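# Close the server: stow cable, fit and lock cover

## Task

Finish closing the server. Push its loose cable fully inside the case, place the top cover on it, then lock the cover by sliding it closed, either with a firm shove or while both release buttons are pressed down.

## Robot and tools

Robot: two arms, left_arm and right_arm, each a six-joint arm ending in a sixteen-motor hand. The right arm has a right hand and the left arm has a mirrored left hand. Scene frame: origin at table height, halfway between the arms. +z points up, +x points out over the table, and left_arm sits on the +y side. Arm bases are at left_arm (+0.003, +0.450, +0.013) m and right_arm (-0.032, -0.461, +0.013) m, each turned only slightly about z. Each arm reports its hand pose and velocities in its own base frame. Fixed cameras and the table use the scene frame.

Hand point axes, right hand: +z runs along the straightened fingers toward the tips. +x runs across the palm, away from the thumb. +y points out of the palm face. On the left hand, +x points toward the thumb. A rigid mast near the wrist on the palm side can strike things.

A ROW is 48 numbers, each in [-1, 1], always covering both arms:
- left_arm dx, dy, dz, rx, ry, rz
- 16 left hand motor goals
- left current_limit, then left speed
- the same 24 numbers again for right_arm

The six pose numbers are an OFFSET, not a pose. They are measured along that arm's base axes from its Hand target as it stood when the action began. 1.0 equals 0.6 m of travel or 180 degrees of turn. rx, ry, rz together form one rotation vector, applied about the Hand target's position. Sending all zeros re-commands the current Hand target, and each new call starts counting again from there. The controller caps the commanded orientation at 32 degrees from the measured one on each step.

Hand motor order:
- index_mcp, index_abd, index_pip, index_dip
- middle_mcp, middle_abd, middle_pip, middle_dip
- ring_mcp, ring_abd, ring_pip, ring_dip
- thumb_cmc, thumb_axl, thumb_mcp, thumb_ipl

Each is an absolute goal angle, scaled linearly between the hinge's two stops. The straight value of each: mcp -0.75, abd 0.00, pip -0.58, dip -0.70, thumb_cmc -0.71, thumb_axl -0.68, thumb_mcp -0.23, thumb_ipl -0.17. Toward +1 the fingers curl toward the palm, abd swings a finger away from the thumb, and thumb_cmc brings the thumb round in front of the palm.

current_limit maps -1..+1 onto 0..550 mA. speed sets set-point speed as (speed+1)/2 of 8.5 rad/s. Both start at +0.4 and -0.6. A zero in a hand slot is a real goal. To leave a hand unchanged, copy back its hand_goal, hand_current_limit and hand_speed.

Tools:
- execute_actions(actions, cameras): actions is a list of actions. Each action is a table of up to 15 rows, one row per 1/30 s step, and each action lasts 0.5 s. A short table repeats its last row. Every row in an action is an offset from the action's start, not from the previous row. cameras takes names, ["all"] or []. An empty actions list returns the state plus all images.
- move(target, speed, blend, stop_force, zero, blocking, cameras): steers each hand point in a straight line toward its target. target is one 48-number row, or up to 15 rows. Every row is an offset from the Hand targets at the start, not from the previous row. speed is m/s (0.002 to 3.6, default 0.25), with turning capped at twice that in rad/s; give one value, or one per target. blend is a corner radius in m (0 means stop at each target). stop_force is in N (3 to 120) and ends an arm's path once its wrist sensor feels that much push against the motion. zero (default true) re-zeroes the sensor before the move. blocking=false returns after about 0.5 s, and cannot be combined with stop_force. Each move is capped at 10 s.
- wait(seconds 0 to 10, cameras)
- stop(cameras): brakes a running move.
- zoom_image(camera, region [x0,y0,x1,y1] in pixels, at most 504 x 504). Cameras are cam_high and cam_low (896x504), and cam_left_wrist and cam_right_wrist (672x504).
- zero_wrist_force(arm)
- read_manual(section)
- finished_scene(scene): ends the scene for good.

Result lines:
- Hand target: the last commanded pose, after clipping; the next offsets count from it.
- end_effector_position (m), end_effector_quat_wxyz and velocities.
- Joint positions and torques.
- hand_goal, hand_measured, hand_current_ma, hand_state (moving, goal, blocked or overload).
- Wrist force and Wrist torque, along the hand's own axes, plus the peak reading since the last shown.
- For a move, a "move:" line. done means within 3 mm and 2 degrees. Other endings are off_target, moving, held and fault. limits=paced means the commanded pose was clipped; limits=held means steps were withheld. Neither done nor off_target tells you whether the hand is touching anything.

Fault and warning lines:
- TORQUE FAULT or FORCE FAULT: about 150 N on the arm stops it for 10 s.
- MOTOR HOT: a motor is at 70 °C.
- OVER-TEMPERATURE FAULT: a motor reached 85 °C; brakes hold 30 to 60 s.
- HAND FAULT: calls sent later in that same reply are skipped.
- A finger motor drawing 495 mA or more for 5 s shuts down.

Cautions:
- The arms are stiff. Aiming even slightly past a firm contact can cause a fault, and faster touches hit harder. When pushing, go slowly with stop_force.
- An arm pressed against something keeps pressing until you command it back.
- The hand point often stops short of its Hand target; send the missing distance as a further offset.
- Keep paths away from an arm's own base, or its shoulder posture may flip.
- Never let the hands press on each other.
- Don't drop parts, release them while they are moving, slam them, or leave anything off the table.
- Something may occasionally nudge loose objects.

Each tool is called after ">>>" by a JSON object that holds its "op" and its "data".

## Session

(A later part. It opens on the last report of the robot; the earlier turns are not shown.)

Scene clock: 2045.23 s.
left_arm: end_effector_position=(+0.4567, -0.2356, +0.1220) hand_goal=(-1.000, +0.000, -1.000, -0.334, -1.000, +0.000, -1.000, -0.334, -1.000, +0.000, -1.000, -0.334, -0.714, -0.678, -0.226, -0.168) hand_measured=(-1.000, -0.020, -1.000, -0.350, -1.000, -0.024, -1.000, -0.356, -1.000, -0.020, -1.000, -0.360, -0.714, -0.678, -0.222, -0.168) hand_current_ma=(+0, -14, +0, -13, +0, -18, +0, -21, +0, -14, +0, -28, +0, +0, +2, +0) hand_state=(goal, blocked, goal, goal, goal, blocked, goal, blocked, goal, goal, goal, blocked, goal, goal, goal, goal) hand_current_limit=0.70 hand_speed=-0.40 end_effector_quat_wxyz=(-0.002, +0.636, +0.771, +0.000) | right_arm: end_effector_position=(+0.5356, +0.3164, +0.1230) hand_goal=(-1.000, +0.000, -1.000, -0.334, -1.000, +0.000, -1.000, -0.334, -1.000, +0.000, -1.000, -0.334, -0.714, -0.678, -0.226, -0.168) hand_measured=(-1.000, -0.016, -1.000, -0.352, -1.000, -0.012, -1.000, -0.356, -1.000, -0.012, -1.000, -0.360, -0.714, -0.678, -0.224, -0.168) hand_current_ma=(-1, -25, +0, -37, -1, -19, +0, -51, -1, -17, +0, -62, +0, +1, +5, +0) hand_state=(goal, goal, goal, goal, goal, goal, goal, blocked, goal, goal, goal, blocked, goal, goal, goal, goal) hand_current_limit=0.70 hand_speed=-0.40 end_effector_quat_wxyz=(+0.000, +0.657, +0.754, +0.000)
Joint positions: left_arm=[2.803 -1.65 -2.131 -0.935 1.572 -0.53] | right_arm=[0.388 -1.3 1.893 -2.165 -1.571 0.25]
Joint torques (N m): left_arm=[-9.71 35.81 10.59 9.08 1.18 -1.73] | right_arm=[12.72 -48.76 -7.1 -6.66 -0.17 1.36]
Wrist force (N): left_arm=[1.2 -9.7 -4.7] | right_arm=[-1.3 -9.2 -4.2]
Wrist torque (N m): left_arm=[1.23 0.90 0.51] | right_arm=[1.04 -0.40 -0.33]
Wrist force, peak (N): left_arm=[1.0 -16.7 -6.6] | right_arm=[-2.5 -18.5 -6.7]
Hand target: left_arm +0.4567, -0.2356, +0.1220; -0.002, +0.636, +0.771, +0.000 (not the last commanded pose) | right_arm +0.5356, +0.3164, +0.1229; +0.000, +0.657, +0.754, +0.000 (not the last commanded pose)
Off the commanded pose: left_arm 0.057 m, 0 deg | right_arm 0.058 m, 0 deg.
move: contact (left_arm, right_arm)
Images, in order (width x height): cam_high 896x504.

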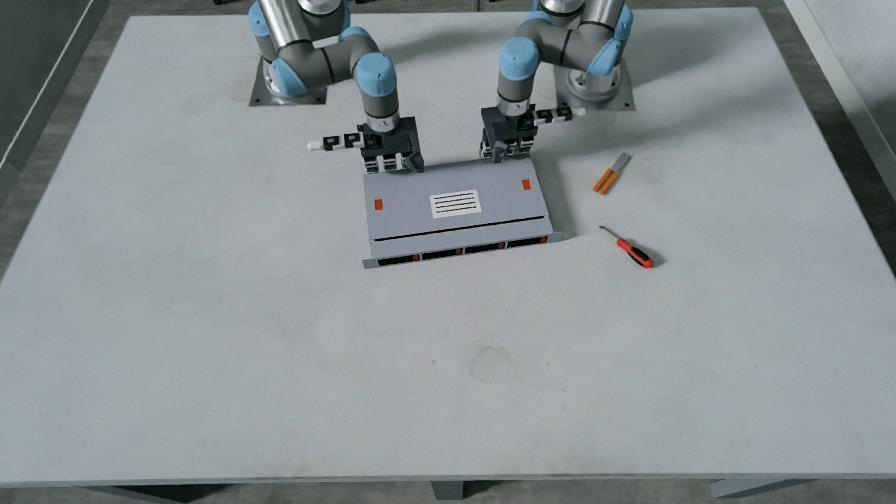

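>>> {"op": "move", "data": {"target": [0.098,0.0199,0,0,0,0,-1,0,-1,-0.333,-1,0,-1,-0.333,-1,0,-1,-0.333,-0.714,-0.678,-0.226,-0.168,0.7,-0.4,0.0989,0.0148,0,0,0,0,-1,0,-1,-0.333,-1,0,-1,-0.333,-1,0,-1,-0.333,-0.714,-0.678,-0.226,-0.168,0.7,-0.4], "speed": 0.015, "stop_force": 30, "zero": false, "cameras": ["cam_high"]}}

>>> {"op": "zoom_image", "data": {"camera": "cam_high", "region": [340, 100, 570, 270]}}

Scene clock: 2055.40 s.
left_arm: end_effector_position=(+0.4662, -0.2337, +0.1219) hand_goal=(-1.000, +0.000, -1.000, -0.334, -1.000, +0.000, -1.000, -0.334, -1.000, +0.000, -1.000, -0.334, -0.714, -0.678, -0.226, -0.168) hand_measured=(-1.002, -0.016, -1.000, -0.372, -1.002, -0.020, -1.000, -0.376, -1.002, -0.018, -1.000, -0.380, -0.714, -0.678, -0.222, -0.168) hand_current_ma=(+0, -11, +0, -48, +0, -14, +0, -57, +0, -11, +0, -69, +0, +0, +2, +0) hand_state=(goal, goal, goal, blocked, goal, goal, goal, blocked, goal, goal, goal, blocked, goal, goal, goal, goal) hand_current_limit=0.70 hand_speed=-0.40 end_effector_quat_wxyz=(-0.002, +0.636, +0.771, +0.000) | right_arm: end_effector_position=(+0.5455, +0.3179, +0.1229) hand_goal=(-1.000, +0.000, -1.000, -0.334, -1.000, +0.000, -1.000, -0.334, -1.000, +0.000, -1.000, -0.334, -0.714, -0.678, -0.226, -0.168) hand_measured=(-1.002, -0.028, -1.000, -0.374, -1.002, -0.026, -1.000, -0.378, -1.002, -0.026, -1.000, -0.380, -0.714, -0.678, -0.224, -0.168) hand_current_ma=(-2, -56, -1, -102, -2, -51, -1, -119, -2, -51, -1, -127, +0, +1, +5, +0) hand_state=(goal, blocked, goal, blocked, goal, blocked, goal, blocked, goal, blocked, goal, blocked, goal, goal, goal, goal) hand_current_limit=0.70 hand_speed=-0.40 end_effector_quat_wxyz=(+0.000, +0.657, +0.754, +0.000)
Joint positions: left_arm=[2.814 -1.665 -2.114 -0.937 1.572 -0.519] | right_arm=[0.384 -1.281 1.868 -2.158 -1.571 0.245]
Joint torques (N m): left_arm=[-5.92 34.48 12.07 11.7 5.21 -1.76] | right_arm=[10.86 -46.85 -11.54 -12.39 0.09 1.34]
Wrist force (N): left_arm=[-1.4 -23.2 -11.9] | right_arm=[-4.8 -26.4 -12.9]
Wrist torque (N m): left_arm=[2.73 0.47 0.51] | right_arm=[3.33 -0.66 -1.05]
Wrist force, peak (N): left_arm=[-1.6 -30.6 -14.9] | right_arm=[-5.1 -32.2 -16.0]
Hand target: left_arm +0.4662, -0.2337, +0.1219; -0.002, +0.636, +0.771, +0.000 (not the last commanded pose) | right_arm +0.5455, +0.3179, +0.1229; +0.000, +0.657, +0.754, +0.000 (not the last commanded pose)
Off the commanded pose: left_arm 0.050 m, 0 deg | right_arm 0.050 m, 0 deg.
move: contact (left_arm, right_arm)
Images, in order (width x height): cam_high 896x504.

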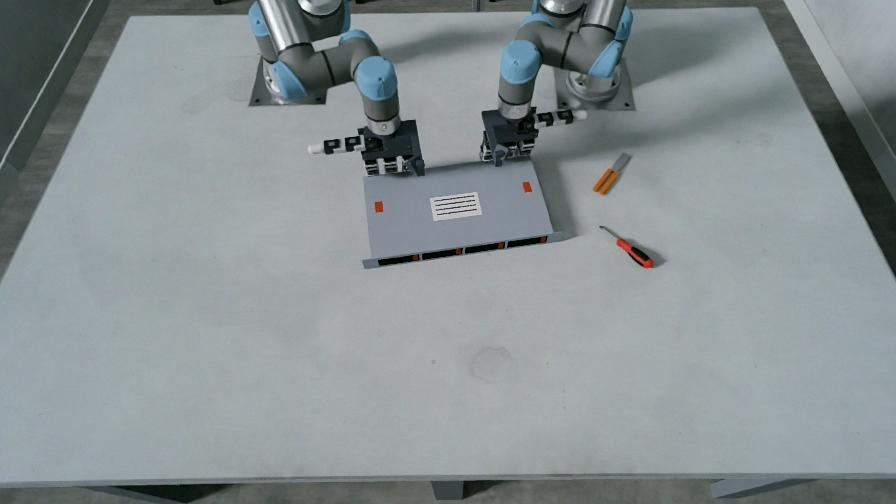

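Scaled by 2.191 from the camera's 896x504 image, which has a finer 1280x720 frame.

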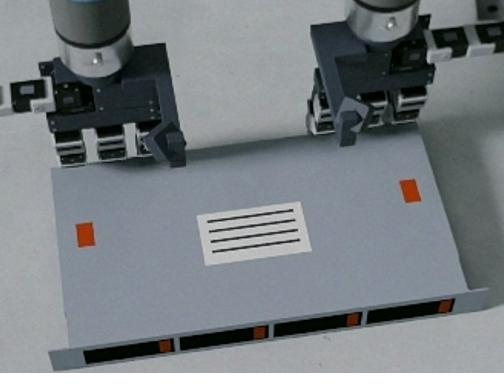

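>>> {"op": "move", "data": {"target": [0.033,0.0067,0,0,0,0,-1,0,-1,-0.333,-1,0,-1,-0.333,-1,0,-1,-0.333,-0.714,-0.678,-0.226,-0.168,0.7,-0.4,0.033,0.0049,0,0,0,0,-1,0,-1,-0.333,-1,0,-1,-0.333,-1,0,-1,-0.333,-0.714,-0.678,-0.226,-0.168,0.7,-0.4], "speed": 0.012, "stop_force": 42, "zero": false}}

>>> {"op": "zoom_image", "data": {"camera": "cam_high", "region": [350, 215, 410, 275]}}

>>> {"op": "zoom_image", "data": {"camera": "cam_high", "region": [510, 195, 570, 255]}}

Scene clock: 2065.77 s.
left_arm: end_effector_position=(+0.4678, -0.2334, +0.1219) hand_goal=(-1.000, +0.000, -1.000, -0.334, -1.000, +0.000, -1.000, -0.334, -1.000, +0.000, -1.000, -0.334, -0.714, -0.678, -0.226, -0.168) hand_measured=(-1.002, -0.016, -1.002, -0.390, -1.002, -0.020, -1.002, -0.394, -1.002, -0.018, -1.002, -0.400, -0.714, -0.678, -0.222, -0.168) hand_current_ma=(-1, -11, +0, -94, -1, -14, +0, -104, -1, -11, +0, -121, +0, +0, +2, +0) hand_state=(goal, goal, goal, blocked, goal, goal, goal, blocked, goal, goal, goal, blocked, goal, goal, goal, goal) hand_current_limit=0.70 hand_speed=-0.40 end_effector_quat_wxyz=(-0.002, +0.636, +0.771, +0.000) | right_arm: end_effector_position=(+0.5472, +0.3182, +0.1228) hand_goal=(-1.000, +0.000, -1.000, -0.334, -1.000, +0.000, -1.000, -0.334, -1.000, +0.000, -1.000, -0.334, -0.714, -0.678, -0.226, -0.168) hand_measured=(-1.002, -0.038, -1.002, -0.390, -1.002, -0.036, -1.002, -0.396, -1.002, -0.036, -1.002, -0.398, -0.714, -0.678, -0.224, -0.168) hand_current_ma=(-3, -84, -1, -165, -3, -79, -1, -188, -3, -79, -1, -196, +0, +1, +5, +0) hand_state=(goal, blocked, goal, blocked, goal, blocked, goal, blocked, goal, blocked, goal, blocked, goal, goal, goal, goal) hand_current_limit=0.70 hand_speed=-0.40 end_effector_quat_wxyz=(+0.000, +0.656, +0.754, +0.000)
Joint positions: left_arm=[2.816 -1.668 -2.111 -0.937 1.572 -0.517] | right_arm=[0.383 -1.277 1.863 -2.156 -1.571 0.244]
Joint torques (N m): left_arm=[-2.71 33.6 15.29 15.44 5.51 -1.78] | right_arm=[9.23 -45.51 -13.89 -15.19 0.06 1.38]
Wrist force (N): left_arm=[-0.5 -36.0 -17.0] | right_arm=[-7.3 -38.2 -18.0]
Wrist torque (N m): left_arm=[4.21 0.41 0.89] | right_arm=[4.85 -0.94 -1.57]
Wrist force, peak (N): left_arm=[-1.1 -41.3 -18.4] | right_arm=[-7.7 -44.1 -20.0]
Hand target: left_arm +0.4678, -0.2334, +0.1219; -0.002, +0.636, +0.771, +0.000 (not the last commanded pose) | right_arm +0.5473, +0.3183, +0.1228; +0.000, +0.656, +0.754, +0.000 (not the last commanded pose)
Off the commanded pose: left_arm 0.019 m, 0 deg | right_arm 0.018 m, 0 deg.
move: contact (left_arm, right_arm)

Scaled by 8.400 from the camera's 896x504 image, which has a finer 1280x720 frame.
This view is cut from an older image: the scene may have changed since it was taken.

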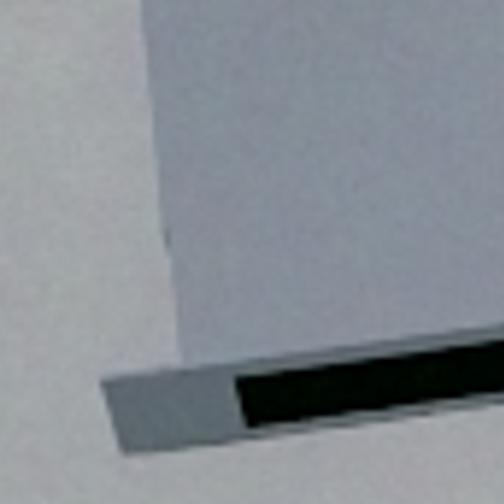

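Scaled by 8.400 from the camera's 896x504 image, which has a finer 1280x720 frame.
This view is cut from an older image: the scene may have changed since it was taken.

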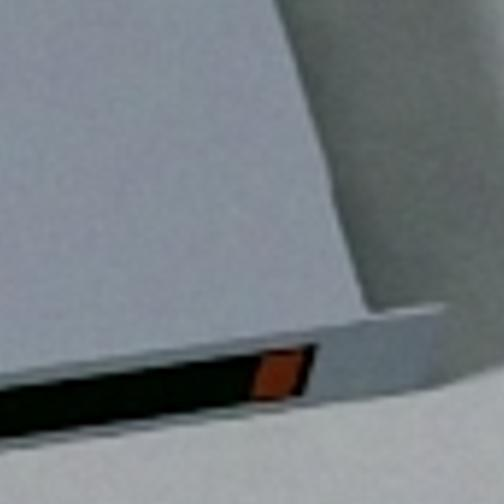

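>>> {"op": "move", "data": {"target": [[-0.098,-0.0199,0,0,0,0,-1,0,-1,-0.333,-1,0,-1,-0.333,-1,0,-1,-0.333,-0.714,-0.678,-0.226,-0.168,0.7,-0.4,-0.0989,-0.0148,0,0,0,0,-1,0,-1,-0.333,-1,0,-1,-0.333,-1,0,-1,-0.333,-0.714,-0.678,-0.226,-0.168,0.7,-0.4],[-0.098,-0.0199,0.2,0,0,0,-1,0,-1,-0.333,-1,0,-1,-0.333,-1,0,-1,-0.333,-0.714,-0.678,-0.226,-0.168,0.7,-0.4,-0.0989,-0.0148,0.2,0,0,0,-1,0,-1,-0.333,-1,0,-1,-0.333,-1,0,-1,-0.333,-0.714,-0.678,-0.226,-0.168,0.7,-0.4]], "speed": [0.05, 0.15], "cameras": ["cam_high", "cam_low"]}}

>>> {"op": "zoom_image", "data": {"camera": "cam_high", "region": [340, 130, 570, 270]}}

>>> {"op": "zoom_image", "data": {"camera": "cam_low", "region": [300, 250, 560, 320]}}

>>> {"op": "zoom_image", "data": {"camera": "cam_high", "region": [510, 150, 570, 250]}}

Scene clock: 2079.07 s.
left_arm: end_effector_position=(+0.4090, -0.2453, +0.2418) hand_goal=(-1.000, +0.000, -1.000, -0.334, -1.000, +0.000, -1.000, -0.334, -1.000, +0.000, -1.000, -0.334, -0.714, -0.678, -0.226, -0.168) hand_measured=(-0.996, -0.004, -1.000, -0.336, -0.996, -0.004, -1.000, -0.336, -0.996, -0.002, -1.000, -0.336, -0.714, -0.678, -0.222, -0.168) hand_current_ma=(+1, -1, +0, -1, +1, -1, +0, -1, +1, -1, +0, -1, +0, +0, +2, +0) hand_state=(goal, goal, goal, goal, goal, goal, goal, goal, goal, goal, goal, goal, goal, goal, goal, goal) hand_current_limit=0.70 hand_speed=-0.40 end_effector_quat_wxyz=(-0.002, +0.636, +0.771, +0.000) | right_arm: end_effector_position=(+0.4879, +0.3094, +0.2427) hand_goal=(-1.000, +0.000, -1.000, -0.334, -1.000, +0.000, -1.000, -0.334, -1.000, +0.000, -1.000, -0.334, -0.714, -0.678, -0.226, -0.168) hand_measured=(-0.996, -0.002, -1.000, -0.336, -0.996, -0.002, -1.000, -0.336, -0.998, -0.002, -1.000, -0.336, -0.714, -0.678, -0.224, -0.168) hand_current_ma=(+4, -3, +0, -3, +4, -3, +0, -3, +4, -3, +0, -3, +0, +1, +5, +0) hand_state=(goal, goal, goal, goal, goal, goal, goal, goal, goal, goal, goal, goal, goal, goal, goal, goal) hand_current_limit=0.70 hand_speed=-0.40 end_effector_quat_wxyz=(+0.000, +0.656, +0.754, +0.000)
Joint positions: left_arm=[2.742 -1.428 -2.001 -1.287 1.571 -0.59] | right_arm=[0.411 -1.523 1.819 -1.868 -1.571 0.273]
Joint torques (N m): left_arm=[9.68 28.14 38.28 -0.56 -0.49 2.17] | right_arm=[-12.49 -40.24 -39.66 -0.22 1.21 -1.11]
Wrist force (N): left_arm=[-4.6 -1.3 -1.5] | right_arm=[2.2 -1.4 -2.3]
Wrist torque (N m): left_arm=[-0.15 0.61 -0.22] | right_arm=[-0.07 -0.22 0.11]
Wrist force, peak (N): left_arm=[-0.5 -36.3 -17.2] | right_arm=[-7.3 -38.5 -18.4]
Hand target: left_arm +0.4090, -0.2453, +0.2419; -0.002, +0.636, +0.771, +0.000 | right_arm +0.4880, +0.3094, +0.2428; +0.000, +0.656, +0.754, +0.000
Off the commanded pose: left_arm 0.000 m, 0 deg | right_arm 0.000 m, 0 deg.
move: done
Images, in order (width x height): cam_high 896x504, cam_low 896x504.

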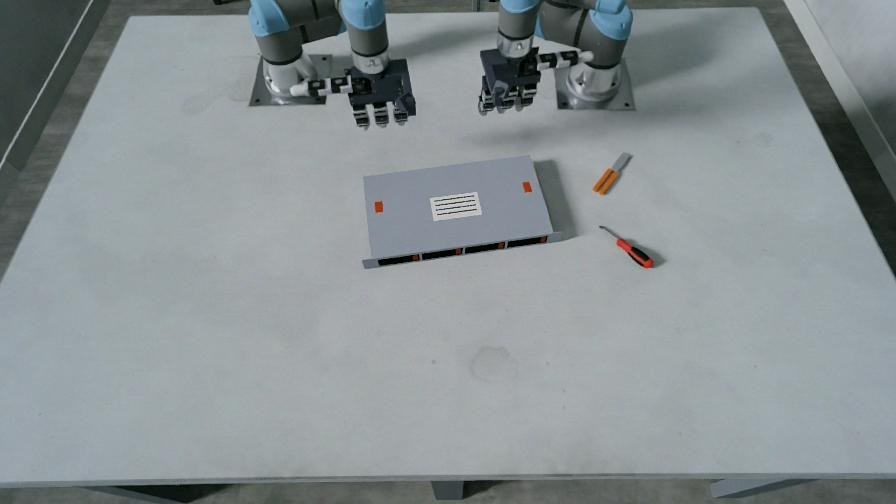

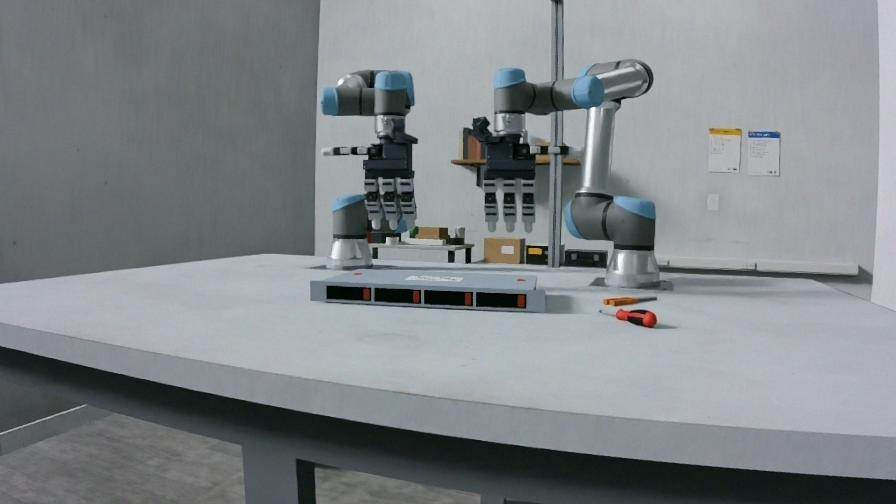

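Scaled by 2.191 from the camera's 896x504 image, which has a finer 1280x720 frame.

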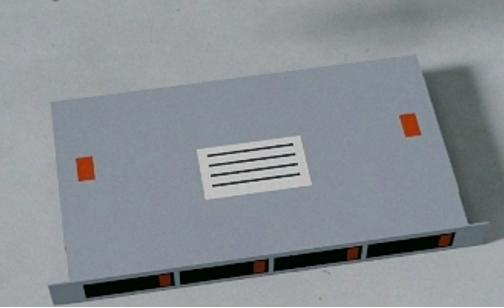

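Scaled by 1.938 from the camera's 896x504 image, which has a finer 1280x720 frame.

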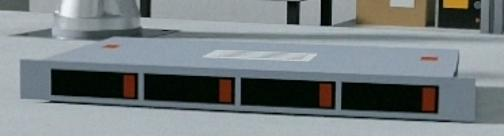

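Scaled by 5.040 from the camera's 896x504 image, which has a finer 1280x720 frame.

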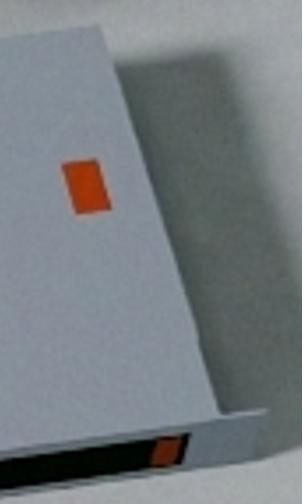

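>>> {"op": "finished_scene", "data": {"scene": 2}}

The scene is finished: the task was done.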